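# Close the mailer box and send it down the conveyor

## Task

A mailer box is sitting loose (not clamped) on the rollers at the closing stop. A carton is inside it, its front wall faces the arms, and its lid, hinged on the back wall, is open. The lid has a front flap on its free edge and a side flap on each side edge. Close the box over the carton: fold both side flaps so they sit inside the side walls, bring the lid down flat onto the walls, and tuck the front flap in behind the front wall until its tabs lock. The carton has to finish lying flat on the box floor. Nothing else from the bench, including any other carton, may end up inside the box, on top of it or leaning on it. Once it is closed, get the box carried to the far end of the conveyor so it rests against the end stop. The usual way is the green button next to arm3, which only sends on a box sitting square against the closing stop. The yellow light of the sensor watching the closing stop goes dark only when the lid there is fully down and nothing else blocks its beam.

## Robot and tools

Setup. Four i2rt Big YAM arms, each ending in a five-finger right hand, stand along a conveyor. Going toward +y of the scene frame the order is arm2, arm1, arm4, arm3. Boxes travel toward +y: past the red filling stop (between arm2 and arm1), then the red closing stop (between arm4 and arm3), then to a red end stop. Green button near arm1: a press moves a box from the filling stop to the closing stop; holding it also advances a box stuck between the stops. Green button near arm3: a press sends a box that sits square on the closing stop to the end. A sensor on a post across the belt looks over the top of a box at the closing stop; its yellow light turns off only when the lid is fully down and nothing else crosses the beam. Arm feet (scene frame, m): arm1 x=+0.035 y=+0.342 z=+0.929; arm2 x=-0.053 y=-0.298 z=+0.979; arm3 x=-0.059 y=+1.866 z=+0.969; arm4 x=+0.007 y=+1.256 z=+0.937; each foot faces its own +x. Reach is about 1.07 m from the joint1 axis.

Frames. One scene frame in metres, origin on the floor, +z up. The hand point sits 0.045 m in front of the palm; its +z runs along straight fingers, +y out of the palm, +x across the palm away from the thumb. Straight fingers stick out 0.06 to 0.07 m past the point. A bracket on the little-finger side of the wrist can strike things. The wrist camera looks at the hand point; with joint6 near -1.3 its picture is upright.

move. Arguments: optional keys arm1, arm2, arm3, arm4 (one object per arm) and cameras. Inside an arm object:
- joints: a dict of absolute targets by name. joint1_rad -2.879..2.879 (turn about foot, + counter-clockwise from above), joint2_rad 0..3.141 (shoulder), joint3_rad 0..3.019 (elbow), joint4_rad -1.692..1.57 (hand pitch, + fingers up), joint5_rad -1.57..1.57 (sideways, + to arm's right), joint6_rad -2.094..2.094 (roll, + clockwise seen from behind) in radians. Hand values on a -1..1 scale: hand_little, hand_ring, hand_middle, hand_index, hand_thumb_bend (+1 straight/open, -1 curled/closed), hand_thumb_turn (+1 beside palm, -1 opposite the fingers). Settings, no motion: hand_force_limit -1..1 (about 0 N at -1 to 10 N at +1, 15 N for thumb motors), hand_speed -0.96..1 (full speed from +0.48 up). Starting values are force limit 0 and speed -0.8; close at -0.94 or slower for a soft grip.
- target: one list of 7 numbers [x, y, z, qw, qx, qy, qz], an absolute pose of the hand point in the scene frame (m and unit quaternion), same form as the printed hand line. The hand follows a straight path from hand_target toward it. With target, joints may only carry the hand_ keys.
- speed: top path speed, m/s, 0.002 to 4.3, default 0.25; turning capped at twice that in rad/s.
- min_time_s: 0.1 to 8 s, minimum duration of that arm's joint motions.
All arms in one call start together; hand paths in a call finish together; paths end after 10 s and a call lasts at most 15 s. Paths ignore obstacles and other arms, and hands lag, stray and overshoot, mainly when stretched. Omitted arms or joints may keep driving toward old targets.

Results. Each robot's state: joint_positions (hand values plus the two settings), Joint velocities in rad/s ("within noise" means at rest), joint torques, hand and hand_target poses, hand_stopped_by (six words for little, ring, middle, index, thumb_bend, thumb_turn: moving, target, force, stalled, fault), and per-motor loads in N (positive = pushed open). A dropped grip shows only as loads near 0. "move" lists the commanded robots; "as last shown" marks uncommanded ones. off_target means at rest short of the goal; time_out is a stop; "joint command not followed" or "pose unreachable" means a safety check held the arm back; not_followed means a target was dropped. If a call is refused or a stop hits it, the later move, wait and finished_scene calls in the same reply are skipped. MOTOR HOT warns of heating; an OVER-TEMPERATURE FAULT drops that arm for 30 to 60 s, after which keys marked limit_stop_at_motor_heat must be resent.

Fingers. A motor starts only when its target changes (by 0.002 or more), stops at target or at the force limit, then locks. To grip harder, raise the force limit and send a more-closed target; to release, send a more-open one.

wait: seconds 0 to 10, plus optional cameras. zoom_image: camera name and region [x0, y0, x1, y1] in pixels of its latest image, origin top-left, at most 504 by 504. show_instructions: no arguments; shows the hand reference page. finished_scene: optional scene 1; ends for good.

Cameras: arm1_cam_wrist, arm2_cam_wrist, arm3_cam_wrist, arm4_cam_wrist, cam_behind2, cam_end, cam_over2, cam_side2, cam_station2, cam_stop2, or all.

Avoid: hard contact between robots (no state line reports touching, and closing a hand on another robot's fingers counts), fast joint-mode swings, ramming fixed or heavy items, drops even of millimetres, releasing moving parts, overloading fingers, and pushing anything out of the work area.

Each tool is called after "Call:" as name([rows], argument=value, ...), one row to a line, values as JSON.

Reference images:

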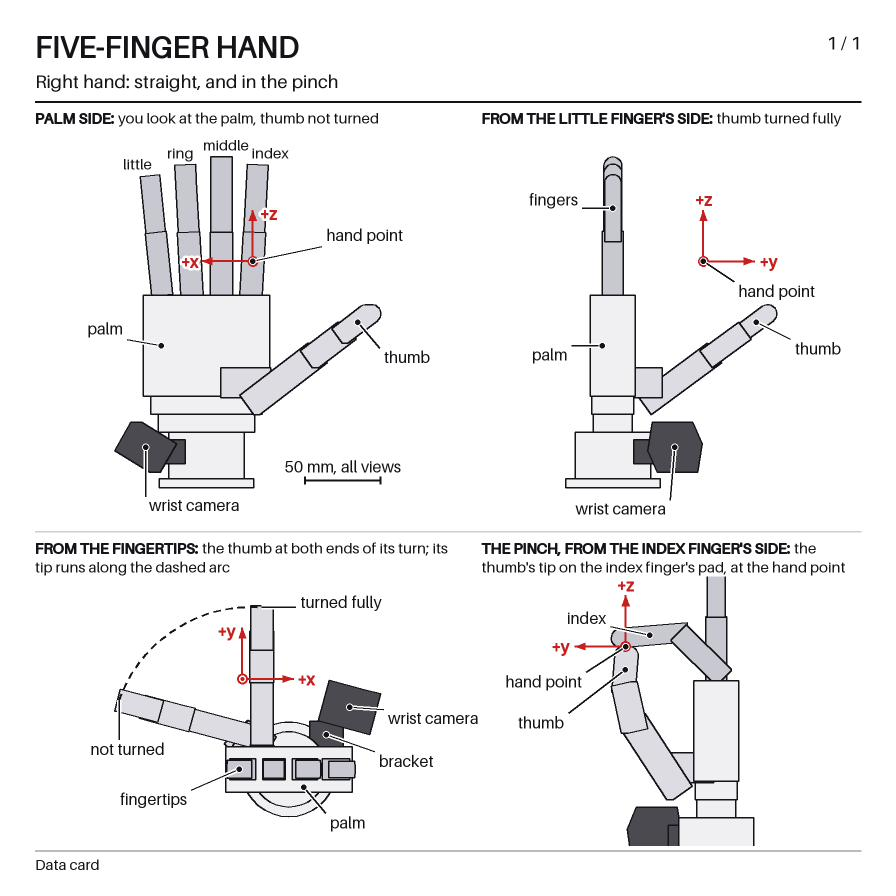

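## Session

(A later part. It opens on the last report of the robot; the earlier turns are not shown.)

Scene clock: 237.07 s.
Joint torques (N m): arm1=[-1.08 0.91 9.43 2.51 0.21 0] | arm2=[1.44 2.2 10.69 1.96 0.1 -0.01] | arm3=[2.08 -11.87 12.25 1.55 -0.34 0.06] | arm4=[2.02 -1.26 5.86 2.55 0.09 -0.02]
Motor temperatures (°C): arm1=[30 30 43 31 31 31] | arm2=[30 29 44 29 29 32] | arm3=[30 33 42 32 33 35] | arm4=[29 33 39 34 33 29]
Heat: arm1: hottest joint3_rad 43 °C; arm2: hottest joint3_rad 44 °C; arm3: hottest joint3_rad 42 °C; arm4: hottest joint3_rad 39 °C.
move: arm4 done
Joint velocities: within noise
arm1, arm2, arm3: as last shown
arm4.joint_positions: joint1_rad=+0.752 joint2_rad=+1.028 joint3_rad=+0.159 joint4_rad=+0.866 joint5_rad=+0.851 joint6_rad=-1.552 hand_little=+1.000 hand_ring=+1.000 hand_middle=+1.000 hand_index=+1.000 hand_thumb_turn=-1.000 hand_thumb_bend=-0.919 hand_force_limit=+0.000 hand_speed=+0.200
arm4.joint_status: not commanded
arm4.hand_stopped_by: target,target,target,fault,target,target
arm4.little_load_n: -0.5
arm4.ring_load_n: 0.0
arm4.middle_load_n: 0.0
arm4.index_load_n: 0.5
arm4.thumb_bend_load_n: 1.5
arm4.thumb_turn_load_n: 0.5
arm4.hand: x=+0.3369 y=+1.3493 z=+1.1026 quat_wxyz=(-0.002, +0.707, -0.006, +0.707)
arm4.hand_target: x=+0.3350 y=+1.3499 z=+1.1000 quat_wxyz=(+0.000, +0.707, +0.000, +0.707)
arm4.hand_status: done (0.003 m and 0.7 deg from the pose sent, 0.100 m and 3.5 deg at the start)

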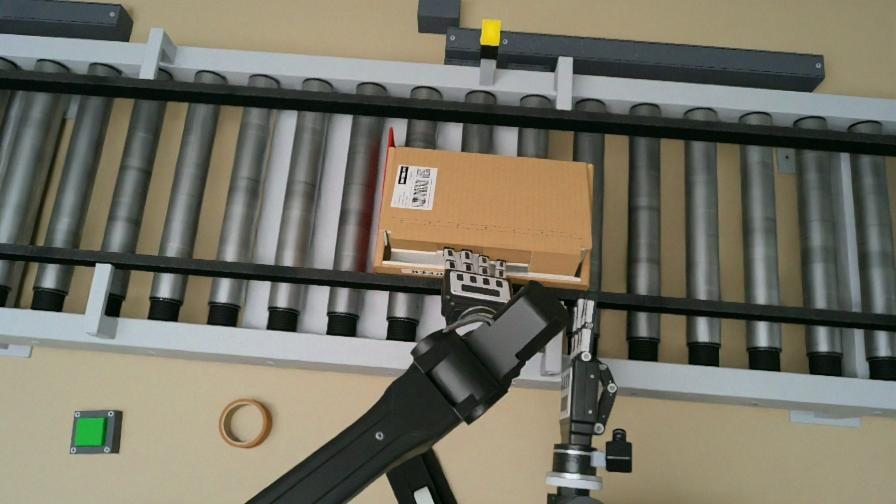

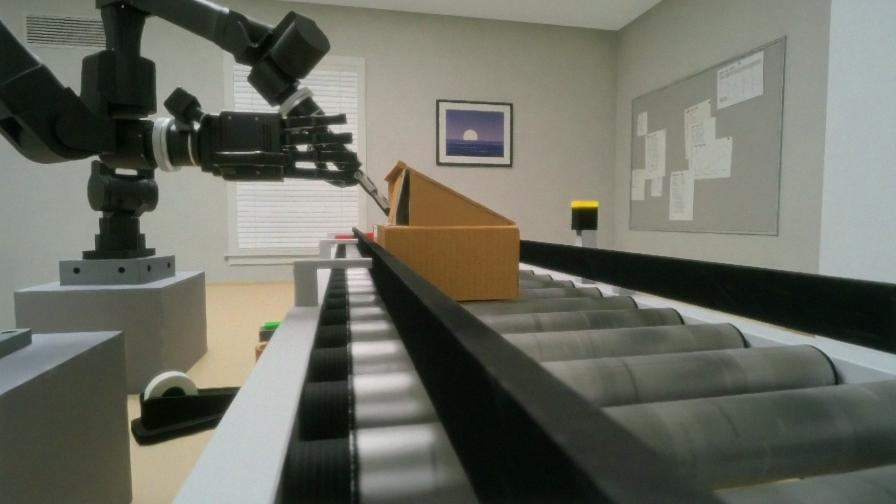

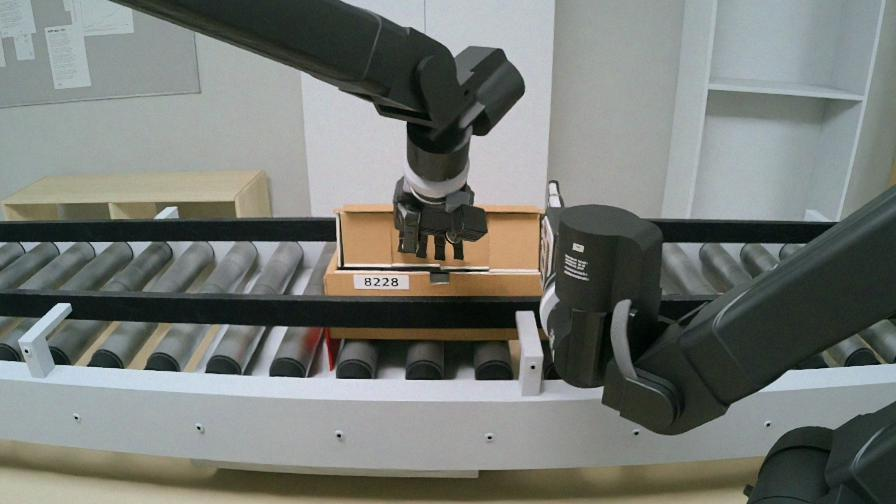

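Call:
move(arm4={"target":[0.355,1.364,1.078,0,0.7071,0,0.7071],"speed":0.1})

Call:
move(arm4={"target":[0.385,1.364,1.078,0,0.7071,0,0.7071],"speed":0.06}, cameras=["cam_over2","cam_side2","cam_station2","cam_stop2"])

Call:
zoom_image(camera="cam_over2", region=[370, 200, 620, 320])

Call:
zoom_image(camera="cam_side2", region=[300, 120, 500, 280])

Scene clock: 238.63 s.
Joint torques (N m): arm1=[-0.97 0.91 9.43 2.52 0.21 0] | arm2=[1.38 2.08 10.76 1.88 0.11 -0.01] | arm3=[2.08 -11.87 12.22 1.59 -0.35 0.06] | arm4=[-0.09 -3.19 6.61 2.62 -0.07 0.04]
Motor temperatures (°C): arm1=[30 30 43 31 31 31] | arm2=[30 29 44 29 29 32] | arm3=[30 33 42 32 33 35] | arm4=[29 33 39 34 33 29]
Heat: arm1: hottest joint3_rad 43 °C; arm2: hottest joint3_rad 44 °C; arm3: hottest joint3_rad 42 °C; arm4: hottest joint3_rad 39 °C.
move: arm4 off_target
Joint velocities: within noise
arm1, arm2, arm3: as last shown
arm3.ring_load_n: -0.5
arm3.index_load_n: -0.5
arm4.joint_positions: joint1_rad=+0.744 joint2_rad=+1.267 joint3_rad=+0.159 joint4_rad=+1.074 joint5_rad=+0.832 joint6_rad=-1.553 hand_little=+1.000 hand_ring=+1.000 hand_middle=+1.000 hand_index=+1.000 hand_thumb_turn=-1.000 hand_thumb_bend=-0.919 hand_force_limit=+0.000 hand_speed=+0.200
arm4.joint_status: not commanded
arm4.hand_stopped_by: target,target,target,fault,target,target
arm4.little_load_n: 0.0
arm4.ring_load_n: 0.0
arm4.middle_load_n: 0.0
arm4.index_load_n: 0.0
arm4.thumb_bend_load_n: 1.0
arm4.thumb_turn_load_n: 0.0
arm4.hand: x=+0.3469 y=+1.3588 z=+1.0697 quat_wxyz=(+0.003, +0.714, +0.007, +0.700)
arm4.hand_target: x=+0.3546 y=+1.3638 z=+1.0781 quat_wxyz=(+0.000, +0.707, +0.000, +0.707)
arm4.hand_status: off_target (0.013 m and 1.4 deg from the pose sent, 0.034 m and 0.7 deg at the start)
pictures: none

Scene clock: 239.73 s.
Joint torques (N m): arm1=[-1.03 0.91 9.42 2.51 0.21 0] | arm2=[1.38 2.14 10.74 1.88 0.13 -0.02] | arm3=[2.02 -11.75 12.25 1.59 -0.34 0.06] | arm4=[0.5 -4.54 7.31 2.62 -0.06 0.03]
Motor temperatures (°C): arm1=[30 30 43 31 31 31] | arm2=[30 29 44 29 29 32] | arm3=[30 33 42 32 33 35] | arm4=[29 33 39 34 33 29]
Heat: arm1: hottest joint3_rad 43 °C; arm2: hottest joint3_rad 44 °C; arm3: hottest joint3_rad 42 °C; arm4: hottest joint3_rad 39 °C.
move: arm4 off_target
Joint velocities: within noise
arm1, arm2, arm3: as last shown
arm3.ring_load_n: 0.0
arm3.index_load_n: 0.0
arm4.joint_positions: joint1_rad=+0.654 joint2_rad=+1.333 joint3_rad=+0.203 joint4_rad=+1.087 joint5_rad=+0.744 joint6_rad=-1.554 hand_little=+1.000 hand_ring=+1.000 hand_middle=+1.000 hand_index=+1.000 hand_thumb_turn=-1.000 hand_thumb_bend=-0.919 hand_force_limit=+0.000 hand_speed=+0.200
arm4.joint_status: not commanded
arm4.hand_stopped_by: target,target,target,fault,target,target
arm4.little_load_n: 0.0
arm4.ring_load_n: 0.0
arm4.middle_load_n: 0.0
arm4.index_load_n: 0.0
arm4.thumb_bend_load_n: 1.0
arm4.thumb_turn_load_n: 0.0
arm4.hand: x=+0.3733 y=+1.3566 z=+1.0667 quat_wxyz=(+0.005, +0.717, +0.008, +0.697)
arm4.hand_target: x=+0.3843 y=+1.3637 z=+1.0782 quat_wxyz=(+0.000, +0.707, +0.000, +0.707)
arm4.hand_status: off_target (0.018 m and 2.0 deg from the pose sent, 0.039 m and 1.4 deg at the start)

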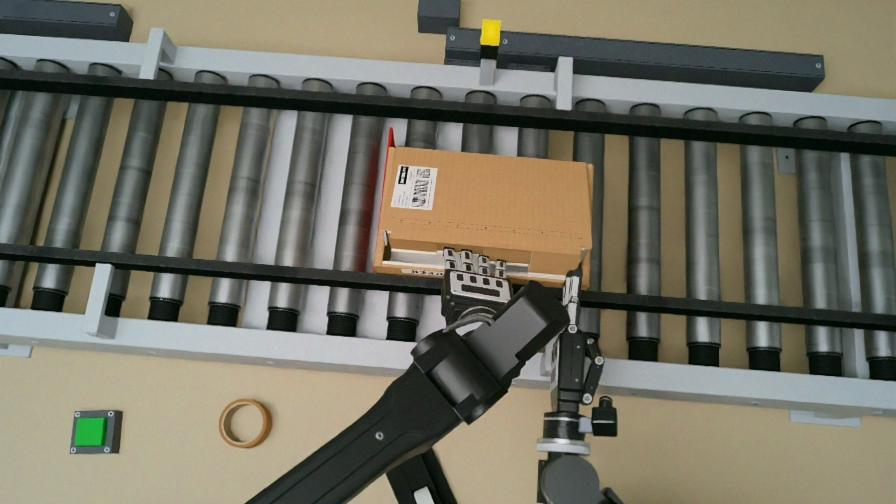

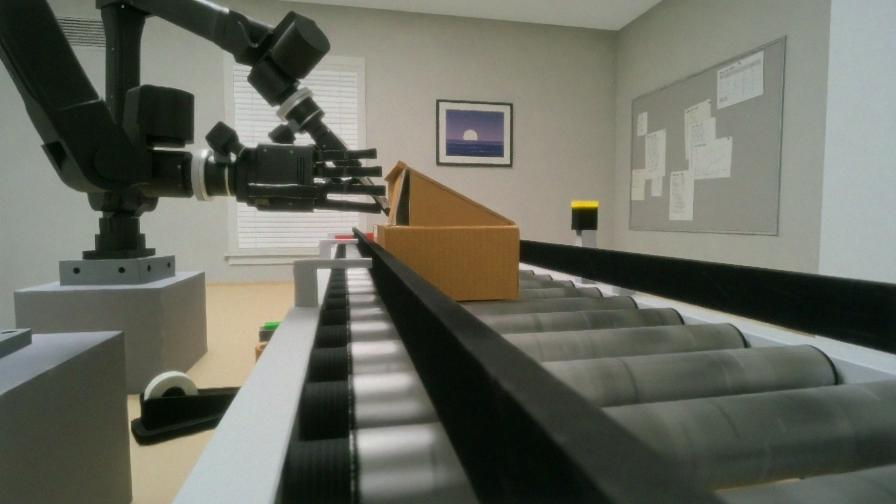

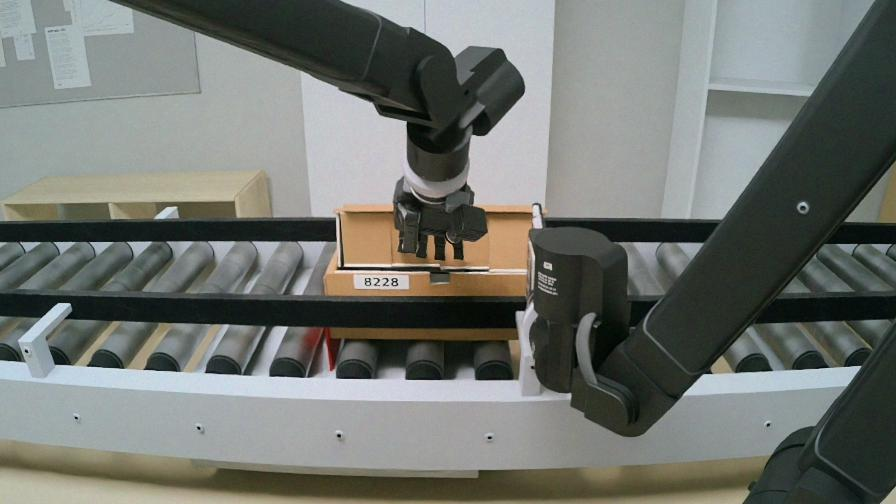

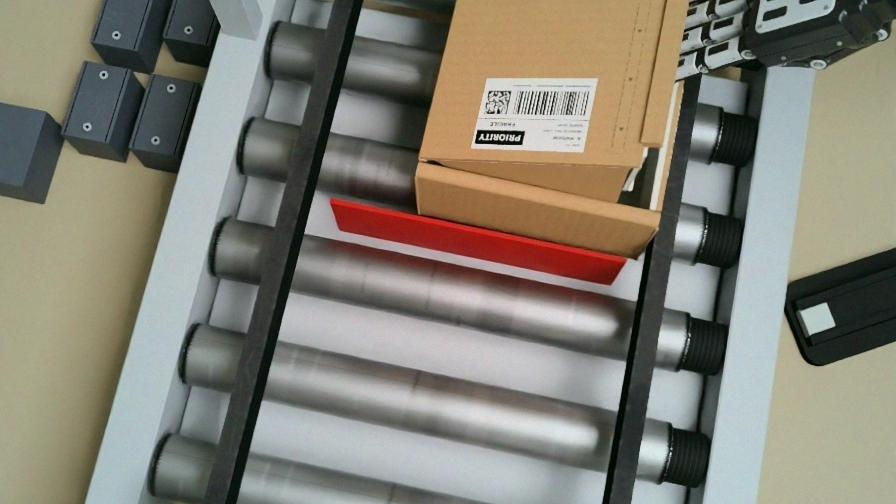

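Scaled by 2.016 from the camera's image (finer frame: 1280x720).

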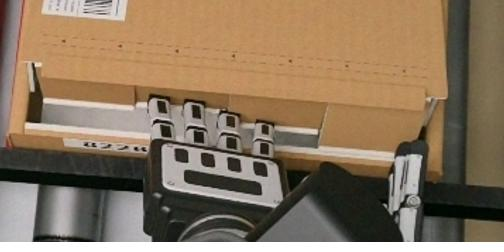

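Scaled by 2.520 from the camera's image (finer frame: 1280x720).

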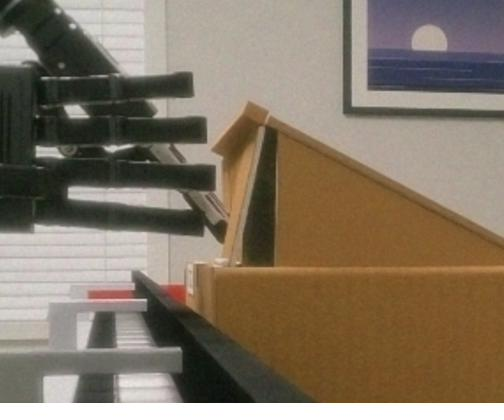

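Call:
move(arm4={"target":[0.375,1.39,1.09,0,0.7071,0,0.7071],"speed":0.1})

Call:
move(arm4={"target":[0.41,1.39,1.088,0,0.7071,0,0.7071],"speed":0.05}, cameras=["cam_over2","cam_side2","cam_station2","cam_stop2"])

Call:
zoom_image(camera="cam_over2", region=[370, 200, 620, 320])

Call:
zoom_image(camera="cam_side2", region=[300, 120, 500, 280])

Scene clock: 241.30 s.
Joint torques (N m): arm1=[-1.03 0.85 9.42 2.51 0.21 0] | arm2=[1.32 2.2 10.69 1.87 0.11 -0.01] | arm3=[2.08 -11.75 12.26 1.61 -0.34 0.06] | arm4=[2.2 -6.53 7.61 1.5 0.12 0.01]
Motor temperatures (°C): arm1=[30 30 43 31 31 31] | arm2=[30 29 44 29 29 32] | arm3=[30 33 42 32 33 35] | arm4=[29 33 39 34 33 29]
Heat: arm1: hottest joint3_rad 43 °C; arm2: hottest joint3_rad 44 °C; arm3: hottest joint3_rad 42 °C; arm4: hottest joint3_rad 39 °C.
move: arm4 off_target
Joint velocities: within noise
arm1, arm2, arm3: as last shown
arm3.little_load_n: 0.5
arm3.ring_load_n: -0.5
arm3.index_load_n: -0.5
arm4.joint_positions: joint1_rad=+0.739 joint2_rad=+1.324 joint3_rad=+0.241 joint4_rad=+1.038 joint5_rad=+0.837 joint6_rad=-1.554 hand_little=+1.000 hand_ring=+1.000 hand_middle=+1.000 hand_index=+1.000 hand_thumb_turn=-1.000 hand_thumb_bend=-0.919 hand_force_limit=+0.000 hand_speed=+0.200
arm4.joint_status: not commanded
arm4.hand_stopped_by: target,target,target,fault,target,target
arm4.little_load_n: 0.0
arm4.ring_load_n: 0.0
arm4.middle_load_n: 0.0
arm4.index_load_n: 0.0
arm4.thumb_bend_load_n: 1.0
arm4.thumb_turn_load_n: 0.5
arm4.hand: x=+0.3670 y=+1.3781 z=+1.0748 quat_wxyz=(+0.010, +0.717, +0.006, +0.697)
arm4.hand_target: x=+0.3745 y=+1.3897 z=+1.0902 quat_wxyz=(+0.000, +0.707, +0.000, +0.707)
arm4.hand_status: off_target (0.021 m and 2.0 deg from the pose sent, 0.041 m and 2.0 deg at the start)
pictures: none

Scene clock: 242.53 s.
Joint torques (N m): arm1=[-0.97 0.79 9.42 2.52 0.21 0] | arm2=[1.49 2.2 10.67 1.87 0.1 -0.01] | arm3=[2.14 -11.81 12.27 1.5 -0.39 0.06] | arm4=[0.09 -4.78 7.75 2.65 -0.08 0]
Motor temperatures (°C): arm1=[30 30 43 31 31 31] | arm2=[30 29 44 29 29 32] | arm3=[30 33 42 32 33 35] | arm4=[29 33 39 34 33 29]
Heat: arm1: hottest joint3_rad 43 °C; arm2: hottest joint3_rad 44 °C; arm3: hottest joint3_rad 42 °C; arm4: hottest joint3_rad 39 °C.
move: arm4 off_target
Joint velocities: within noise
arm1, arm2, arm3: as last shown
arm1.little_load_n: -0.5
arm3.joint_positions: joint1_rad=-0.651 joint2_rad=+1.647 joint3_rad=+1.209 joint4_rad=-0.577 joint5_rad=-0.516 joint6_rad=-0.602 hand_little=+1.000 hand_ring=+1.000 hand_middle=+1.000 hand_index=+1.000 hand_thumb_turn=-1.000 hand_thumb_bend=-0.919 hand_force_limit=+0.000 hand_speed=+0.200
arm3.little_load_n: 0.0
arm3.ring_load_n: 0.0
arm3.index_load_n: 0.0
arm3.thumb_turn_load_n: 0.5
arm3.hand: x=+0.3874 y=+1.5541 z=+1.0699 quat_wxyz=(-0.266, +0.654, -0.664, +0.246)
arm3.hand_target: x=+0.4106 y=+1.5442 z=+1.0909 quat_wxyz=(-0.271, +0.653, -0.653, +0.271)
arm4.joint_positions: joint1_rad=+0.664 joint2_rad=+1.377 joint3_rad=+0.300 joint4_rad=+1.038 joint5_rad=+0.752 joint6_rad=-1.554 hand_little=+1.000 hand_ring=+1.000 hand_middle=+1.000 hand_index=+1.000 hand_thumb_turn=-1.000 hand_thumb_bend=-0.919 hand_force_limit=+0.000 hand_speed=+0.200
arm4.joint_status: not commanded
arm4.hand_stopped_by: target,target,target,fault,target,target
arm4.little_load_n: 0.0
arm4.ring_load_n: 0.0
arm4.middle_load_n: 0.0
arm4.index_load_n: 0.0
arm4.thumb_bend_load_n: 1.0
arm4.thumb_turn_load_n: 0.5
arm4.hand: x=+0.3974 y=+1.3828 z=+1.0770 quat_wxyz=(+0.004, +0.716, +0.007, +0.698)
arm4.hand_target: x=+0.4093 y=+1.3896 z=+1.0882 quat_wxyz=(+0.000, +0.707, +0.000, +0.707)
arm4.hand_status: off_target (0.018 m and 1.8 deg from the pose sent, 0.047 m and 2.0 deg at the start)

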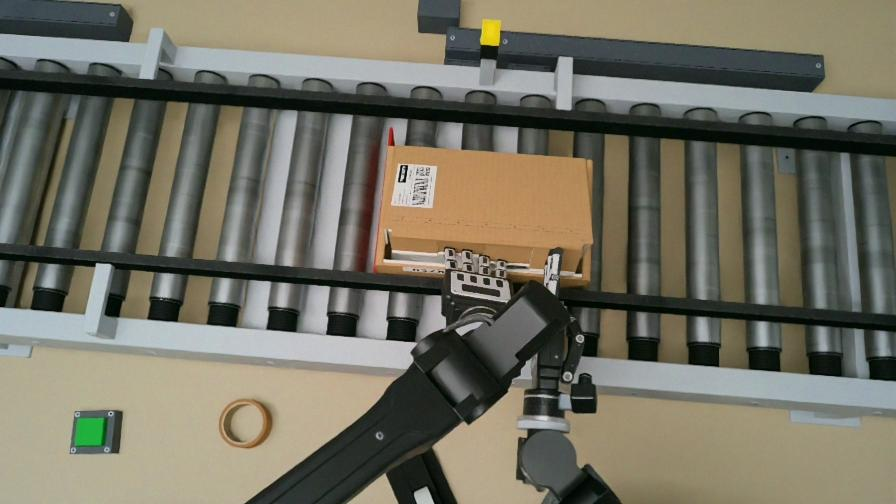

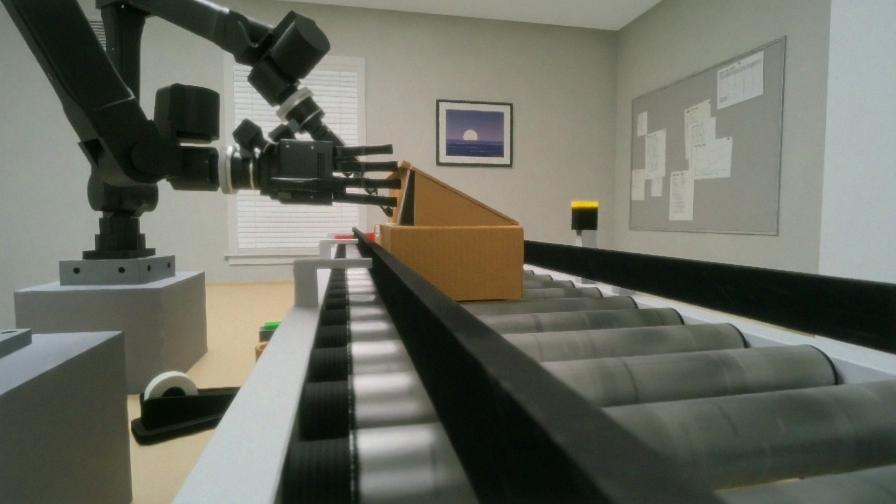

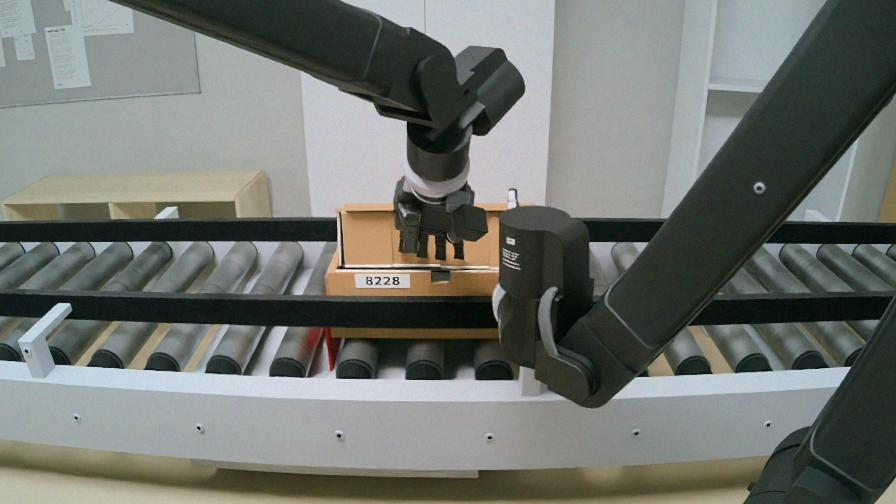

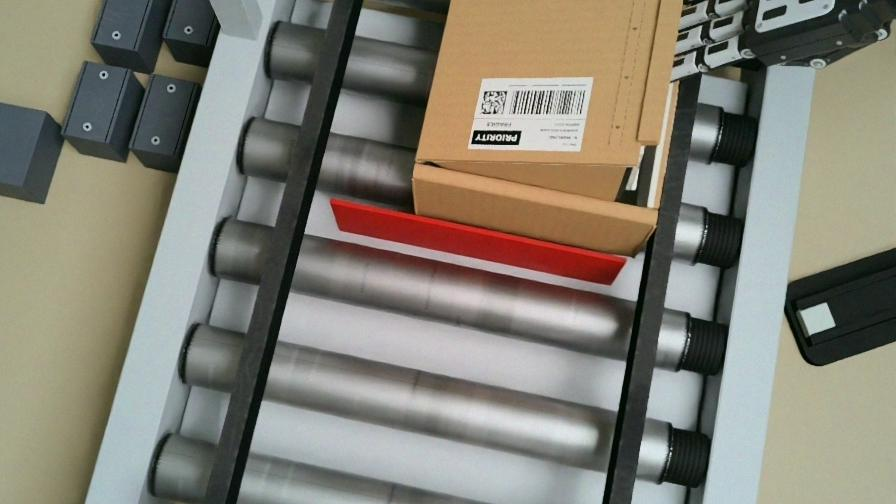

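Scaled by 2.016 from the camera's image (finer frame: 1280x720).

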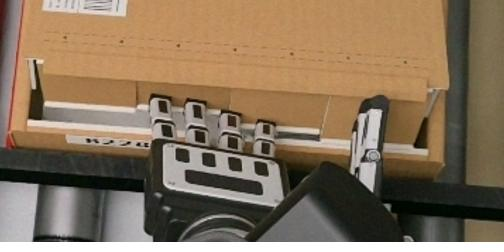

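Scaled by 2.520 from the camera's image (finer frame: 1280x720).

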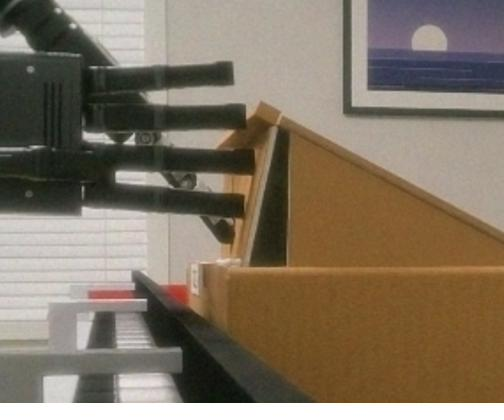

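Call:
move(arm4={"target":[0.38,1.39,1.078,0,0.7071,0,0.7071],"speed":0.1,"joints":{"hand_middle":0,"hand_ring":0,"hand_little":0}})

Call:
move(arm4={"target":[0.41,1.39,1.074,0,0.7071,0,0.7071],"speed":0.05}, cameras=["cam_over2","cam_side2","cam_station2","cam_stop2"])

Call:
zoom_image(camera="cam_over2", region=[370, 200, 620, 320])

Call:
zoom_image(camera="cam_side2", region=[300, 120, 500, 280])

Scene clock: 244.03 s.
Joint torques (N m): arm1=[-1.03 0.91 9.42 2.52 0.21 0] | arm2=[1.44 2.08 10.73 1.94 0.1 -0.02] | arm3=[1.9 -11.81 12.25 1.51 -0.4 0.06] | arm4=[2.08 -5.36 4.6 2.56 0.15 0.02]
Motor temperatures (°C): arm1=[30 30 43 31 31 31] | arm2=[30 29 44 29 29 32] | arm3=[30 33 42 32 33 35] | arm4=[29 33 39 34 33 29]
Heat: arm1: hottest joint3_rad 43 °C; arm2: hottest joint3_rad 44 °C; arm3: hottest joint3_rad 42 °C; arm4: hottest joint3_rad 39 °C.
move: arm4 off_target
Joint velocities: within noise
arm1, arm2: as last shown
arm1.little_load_n: 0.0
arm2.middle_load_n: 0.5
arm3.joint_positions: joint1_rad=-0.651 joint2_rad=+1.647 joint3_rad=+1.209 joint4_rad=-0.577 joint5_rad=-0.516 joint6_rad=-0.602 hand_little=+1.000 hand_ring=+1.000 hand_middle=+1.000 hand_index=+1.000 hand_thumb_turn=-1.000 hand_thumb_bend=-0.919 hand_force_limit=+0.000 hand_speed=+0.200
arm3.joint_status: not commanded
arm3.hand_stopped_by: target,target,target,target,target,target
arm3.little_load_n: 0.0
arm3.ring_load_n: 0.0
arm3.middle_load_n: -0.5
arm3.index_load_n: 0.0
arm3.thumb_bend_load_n: 2.0
arm3.thumb_turn_load_n: 0.0
arm3.hand: x=+0.3874 y=+1.5541 z=+1.0699 quat_wxyz=(-0.266, +0.654, -0.664, +0.246)
arm3.hand_target: x=+0.4106 y=+1.5442 z=+1.0909 quat_wxyz=(-0.271, +0.653, -0.653, +0.271)
arm3.hand_status: not commanded
arm4.joint_positions: joint1_rad=+0.724 joint2_rad=+1.377 joint3_rad=+0.284 joint4_rad=+1.089 joint5_rad=+0.822 joint6_rad=-1.554 hand_little=+0.000 hand_ring=+0.000 hand_middle=+0.357 hand_index=+1.000 hand_thumb_turn=-1.000 hand_thumb_bend=-0.918 hand_force_limit=+0.000 hand_speed=+0.200
arm4.joint_status: hand_middle off_target (ended at +0.357, target +0.000); the others done
arm4.hand_stopped_by: target,target,force,fault,target,target
arm4.little_load_n: 0.0
arm4.ring_load_n: 0.0
arm4.middle_load_n: 6.0
arm4.index_load_n: 0.0
arm4.thumb_bend_load_n: 4.0
arm4.thumb_turn_load_n: 7.0
arm4.hand: x=+0.3825 y=+1.3892 z=+1.0802 quat_wxyz=(-0.001, +0.707, -0.004, +0.707)
arm4.hand_target: x=+0.3800 y=+1.3900 z=+1.0781 quat_wxyz=(+0.000, +0.707, +0.000, +0.707)
arm4.hand_status: done (0.003 m and 0.5 deg from the pose sent, 0.019 m and 1.8 deg at the start)
pictures: none

Scene clock: 245.23 s.
Joint torques (N m): arm1=[-1.03 0.85 9.43 2.52 0.21 0] | arm2=[1.38 2.14 10.81 1.87 0.11 -0.03] | arm3=[2.14 -11.81 12.26 1.51 -0.4 0.06] | arm4=[0.03 -5.48 6.8 2.67 -0.1 0.01]
Motor temperatures (°C): arm1=[30 30 43 31 31 31] | arm2=[30 29 44 29 29 32] | arm3=[30 33 42 32 33 35] | arm4=[29 33 39 34 33 29]
Heat: arm1: hottest joint3_rad 43 °C; arm2: hottest joint3_rad 44 °C; arm3: hottest joint3_rad 42 °C; arm4: hottest joint3_rad 39 °C.
move: arm4 off_target
Joint velocities: within noise
arm1, arm2, arm3: as last shown
arm2.middle_load_n: 0.0
arm3.joint_positions: joint1_rad=-0.651 joint2_rad=+1.647 joint3_rad=+1.209 joint4_rad=-0.577 joint5_rad=-0.516 joint6_rad=-0.601 hand_little=+1.000 hand_ring=+1.000 hand_middle=+1.000 hand_index=+1.000 hand_thumb_turn=-1.000 hand_thumb_bend=-0.919 hand_force_limit=+0.000 hand_speed=+0.200
arm3.hand: x=+0.3875 y=+1.5541 z=+1.0699 quat_wxyz=(-0.266, +0.654, -0.665, +0.245)
arm4.joint_positions: joint1_rad=+0.663 joint2_rad=+1.445 joint3_rad=+0.296 joint4_rad=+1.108 joint5_rad=+0.752 joint6_rad=-1.554 hand_little=+0.000 hand_ring=+0.000 hand_middle=+0.357 hand_index=+1.000 hand_thumb_turn=-1.000 hand_thumb_bend=-0.918 hand_force_limit=+0.000 hand_speed=+0.200
arm4.joint_status: not commanded
arm4.hand_stopped_by: target,target,force,fault,target,target
arm4.little_load_n: 0.0
arm4.ring_load_n: 0.0
arm4.middle_load_n: 6.0
arm4.index_load_n: 0.0
arm4.thumb_bend_load_n: 3.5
arm4.thumb_turn_load_n: 7.0
arm4.hand: x=+0.3985 y=+1.3833 z=+1.0641 quat_wxyz=(+0.004, +0.717, +0.008, +0.698)
arm4.hand_target: x=+0.4094 y=+1.3897 z=+1.0741 quat_wxyz=(+0.000, +0.707, +0.000, +0.707)
arm4.hand_status: off_target (0.017 m and 1.8 deg from the pose sent, 0.028 m and 0.5 deg at the start)

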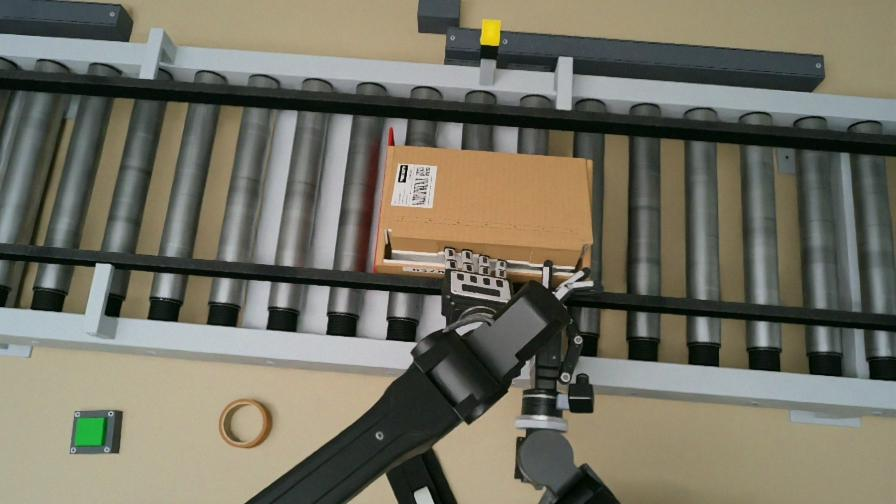

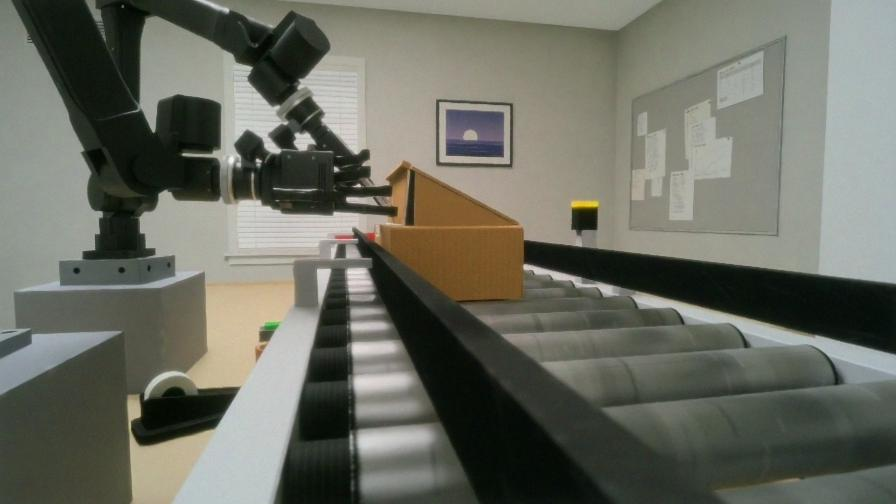

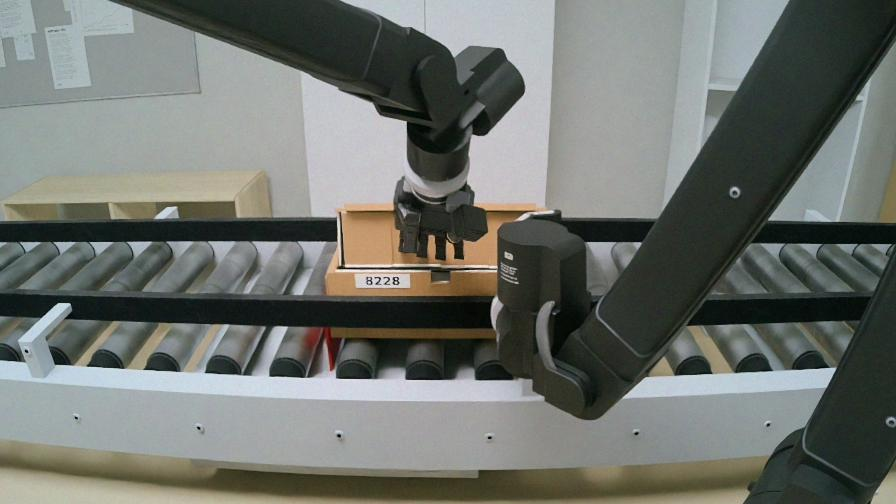

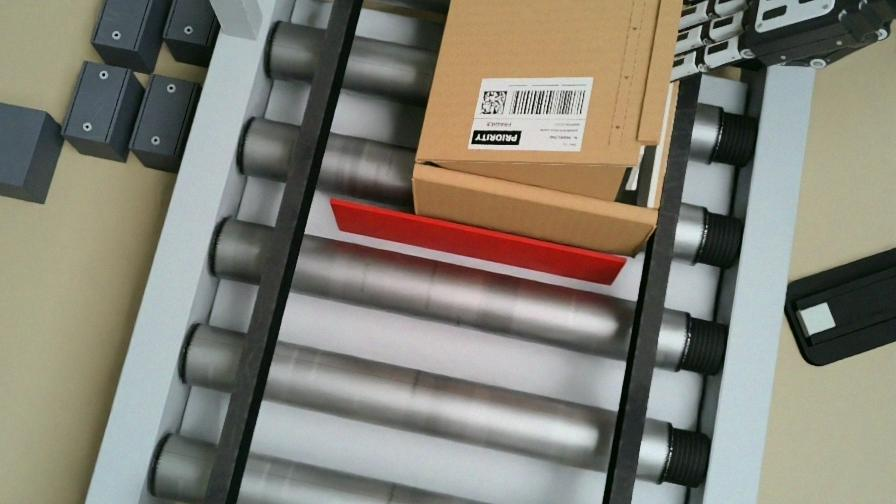

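Scaled by 2.016 from the camera's image (finer frame: 1280x720).

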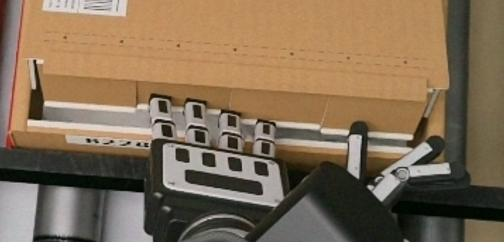

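Scaled by 2.520 from the camera's image (finer frame: 1280x720).

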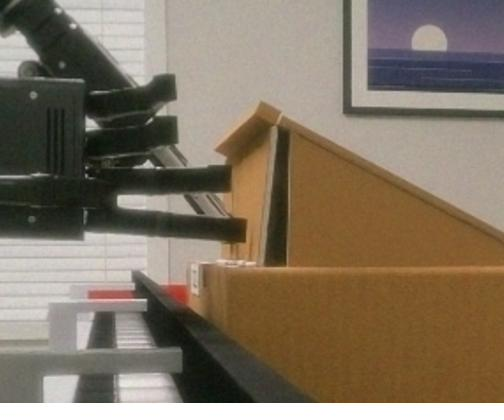

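Call:
move(cameras=["cam_over2","cam_stop2","cam_side2","cam_station2"])

Call:
zoom_image(camera="cam_over2", region=[490, 200, 610, 300])

Call:
zoom_image(camera="cam_stop2", region=[590, 110, 710, 230])

Call:
zoom_image(camera="cam_side2", region=[300, 120, 500, 280])

Call:
zoom_image(camera="cam_station2", region=[400, 180, 560, 300])

Scene clock: 245.87 s.
Joint torques (N m): arm1=[-1.08 0.91 9.42 2.51 0.21 0] | arm2=[1.44 2.32 10.71 1.99 0.11 -0.03] | arm3=[2.14 -11.87 12.26 1.52 -0.4 0.05] | arm4=[0.26 -5.71 7.01 2.47 -0.08 -0.01]
Motor temperatures (°C): arm1=[30 30 43 31 31 31] | arm2=[30 29 44 29 29 32] | arm3=[30 33 42 32 33 35] | arm4=[29 33 39 34 33 29]
Heat: arm1: hottest joint3_rad 43 °C; arm2: hottest joint3_rad 44 °C; arm3: hottest joint3_rad 42 °C; arm4: hottest joint3_rad 39 °C.
Joint velocities: within noise
arm1.joint_positions: joint1_rad=-0.032 joint2_rad=+0.646 joint3_rad=+1.328 joint4_rad=-1.360 joint5_rad=+0.140 joint6_rad=-1.156 hand_little=+1.000 hand_ring=+1.000 hand_middle=+1.000 hand_index=+1.000 hand_thumb_turn=+1.000 hand_thumb_bend=+1.000 hand_force_limit=+0.000 hand_speed=-0.800
arm1.joint_status: not commanded
arm1.hand_stopped_by: target,target,target,target,target,target
arm1.little_load_n: 0.0
arm1.ring_load_n: 0.5
arm1.middle_load_n: 0.0
arm1.index_load_n: 0.0
arm1.thumb_bend_load_n: 0.0
arm1.thumb_turn_load_n: 0.0
arm1.hand: x=+0.2644 y=+0.2774 z=+1.3774 quat_wxyz=(-0.035, +0.878, -0.203, +0.433) (m; scene frame)
arm1.hand_target: x=+0.2642 y=+0.2774 z=+1.3850 quat_wxyz=(-0.037, +0.874, -0.203, +0.441) (m; scene frame)
arm1.hand_status: not commanded
arm2.joint_positions: joint1_rad=+0.199 joint2_rad=+0.614 joint3_rad=+1.377 joint4_rad=-1.233 joint5_rad=+0.174 joint6_rad=-1.171 hand_little=+1.000 hand_ring=+1.000 hand_middle=+1.000 hand_index=+1.000 hand_thumb_turn=+1.000 hand_thumb_bend=+1.000 hand_force_limit=+0.000 hand_speed=-0.800
arm2.joint_status: not commanded
arm2.hand_stopped_by: target,target,target,target,target,target
arm2.little_load_n: 0.0
arm2.ring_load_n: 0.0
arm2.middle_load_n: 0.0
arm2.index_load_n: 0.0
arm2.thumb_bend_load_n: 0.0
arm2.thumb_turn_load_n: 0.0
arm2.hand: x=+0.1875 y=-0.3622 z=+1.4826 quat_wxyz=(-0.044, +0.830, -0.192, +0.522) (m; scene frame)
arm2.hand_target: x=+0.1862 y=-0.3623 z=+1.4936 quat_wxyz=(-0.047, +0.823, -0.191, +0.533) (m; scene frame)
arm2.hand_status: not commanded
arm3.joint_positions: joint1_rad=-0.651 joint2_rad=+1.647 joint3_rad=+1.209 joint4_rad=-0.577 joint5_rad=-0.516 joint6_rad=-0.601 hand_little=+1.000 hand_ring=+1.000 hand_middle=+1.000 hand_index=+1.000 hand_thumb_turn=-1.000 hand_thumb_bend=-0.919 hand_force_limit=+0.000 hand_speed=+0.200
arm3.joint_status: not commanded
arm3.hand_stopped_by: target,target,target,target,target,target
arm3.little_load_n: -0.5
arm3.ring_load_n: 0.0
arm3.middle_load_n: -0.5
arm3.index_load_n: 0.0
arm3.thumb_bend_load_n: 2.0
arm3.thumb_turn_load_n: 0.0
arm3.hand: x=+0.3875 y=+1.5541 z=+1.0699 quat_wxyz=(-0.266, +0.654, -0.665, +0.245) (m; scene frame)
arm3.hand_target: x=+0.4106 y=+1.5442 z=+1.0909 quat_wxyz=(-0.271, +0.653, -0.653, +0.271) (m; scene frame)
arm3.hand_status: not commanded
arm4.joint_positions: joint1_rad=+0.663 joint2_rad=+1.445 joint3_rad=+0.296 joint4_rad=+1.108 joint5_rad=+0.752 joint6_rad=-1.554 hand_little=+0.000 hand_ring=+0.000 hand_middle=+0.357 hand_index=+1.000 hand_thumb_turn=-1.000 hand_thumb_bend=-0.918 hand_force_limit=+0.000 hand_speed=+0.200
arm4.joint_status: not commanded
arm4.hand_stopped_by: target,target,force,fault,target,target
arm4.little_load_n: 0.0
arm4.ring_load_n: 0.0
arm4.middle_load_n: 6.5
arm4.index_load_n: 0.0
arm4.thumb_bend_load_n: 4.0
arm4.thumb_turn_load_n: 7.0
arm4.hand: x=+0.3985 y=+1.3833 z=+1.0640 quat_wxyz=(+0.004, +0.717, +0.008, +0.697) (m; scene frame)
arm4.hand_target: x=+0.4094 y=+1.3897 z=+1.0741 quat_wxyz=(+0.000, +0.707, +0.000, +0.707) (m; scene frame)
arm4.hand_status: off_target (0.017 m and 1.9 deg from the pose sent, 0.028 m and 0.5 deg at the start)
pictures: cam_over2, cam_side2, cam_station2, cam_stop2

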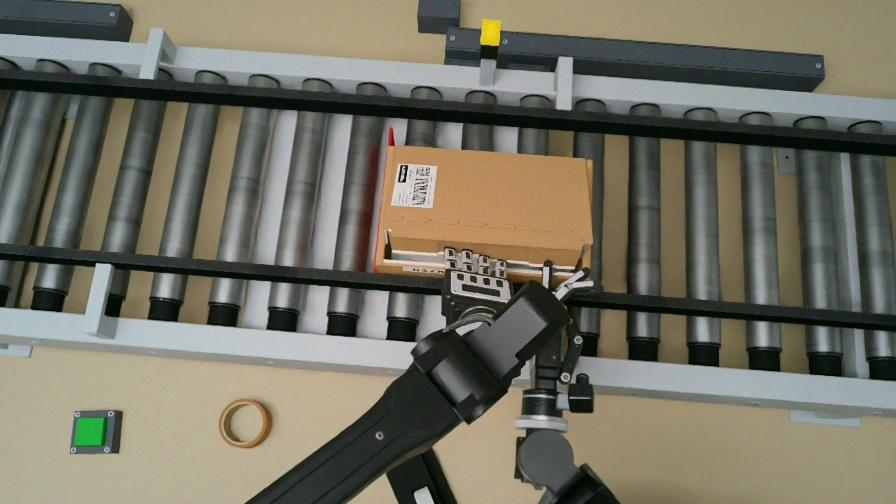

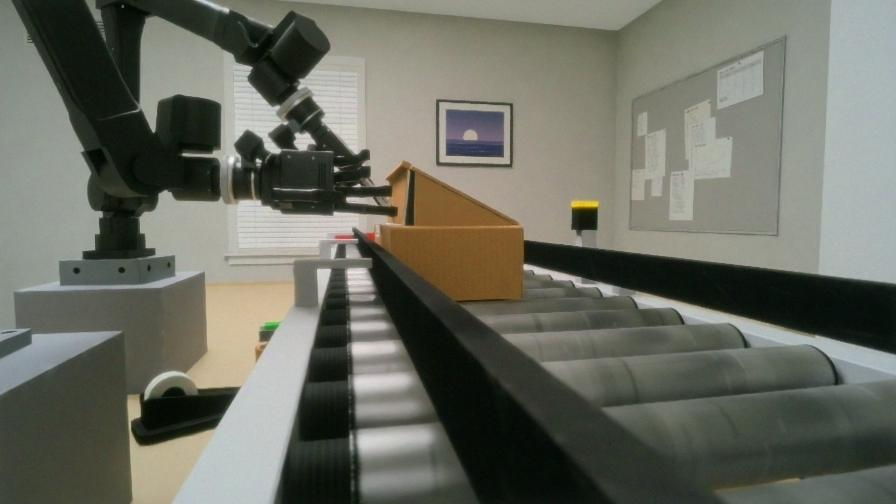

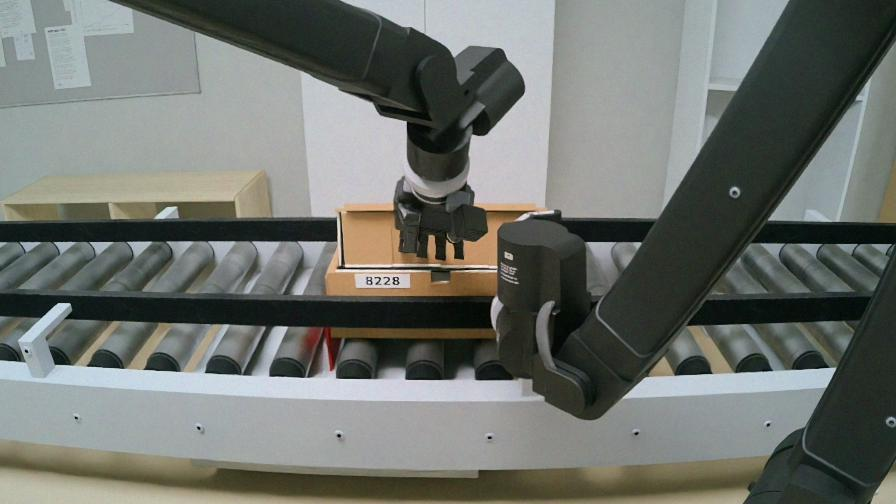

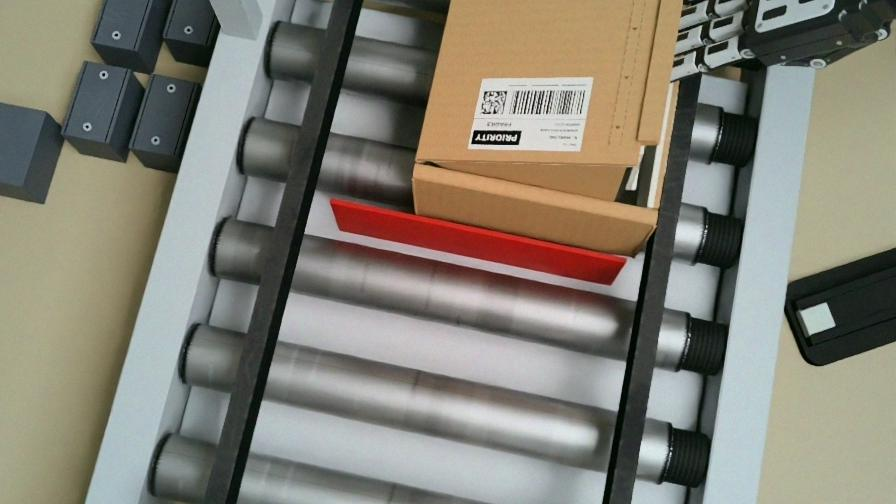

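Scaled by 4.200 from the camera's image (finer frame: 1280x720).

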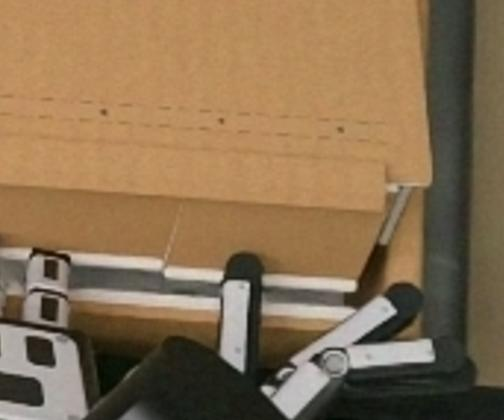

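Scaled by 4.200 from the camera's image (finer frame: 1280x720).

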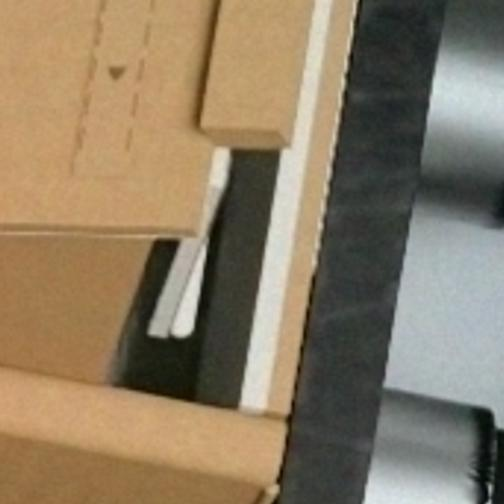

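Scaled by 2.520 from the camera's image (finer frame: 1280x720).

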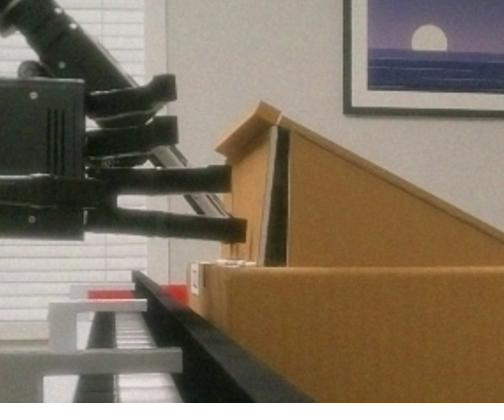

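Scaled by 3.150 from the camera's image (finer frame: 1280x720).

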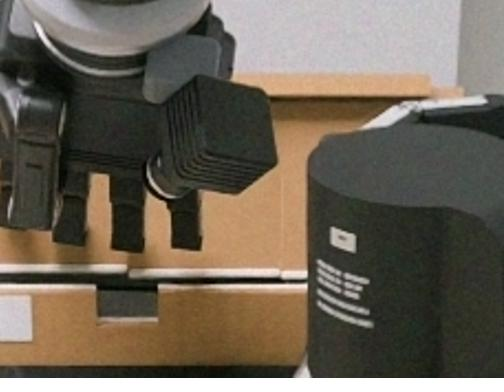

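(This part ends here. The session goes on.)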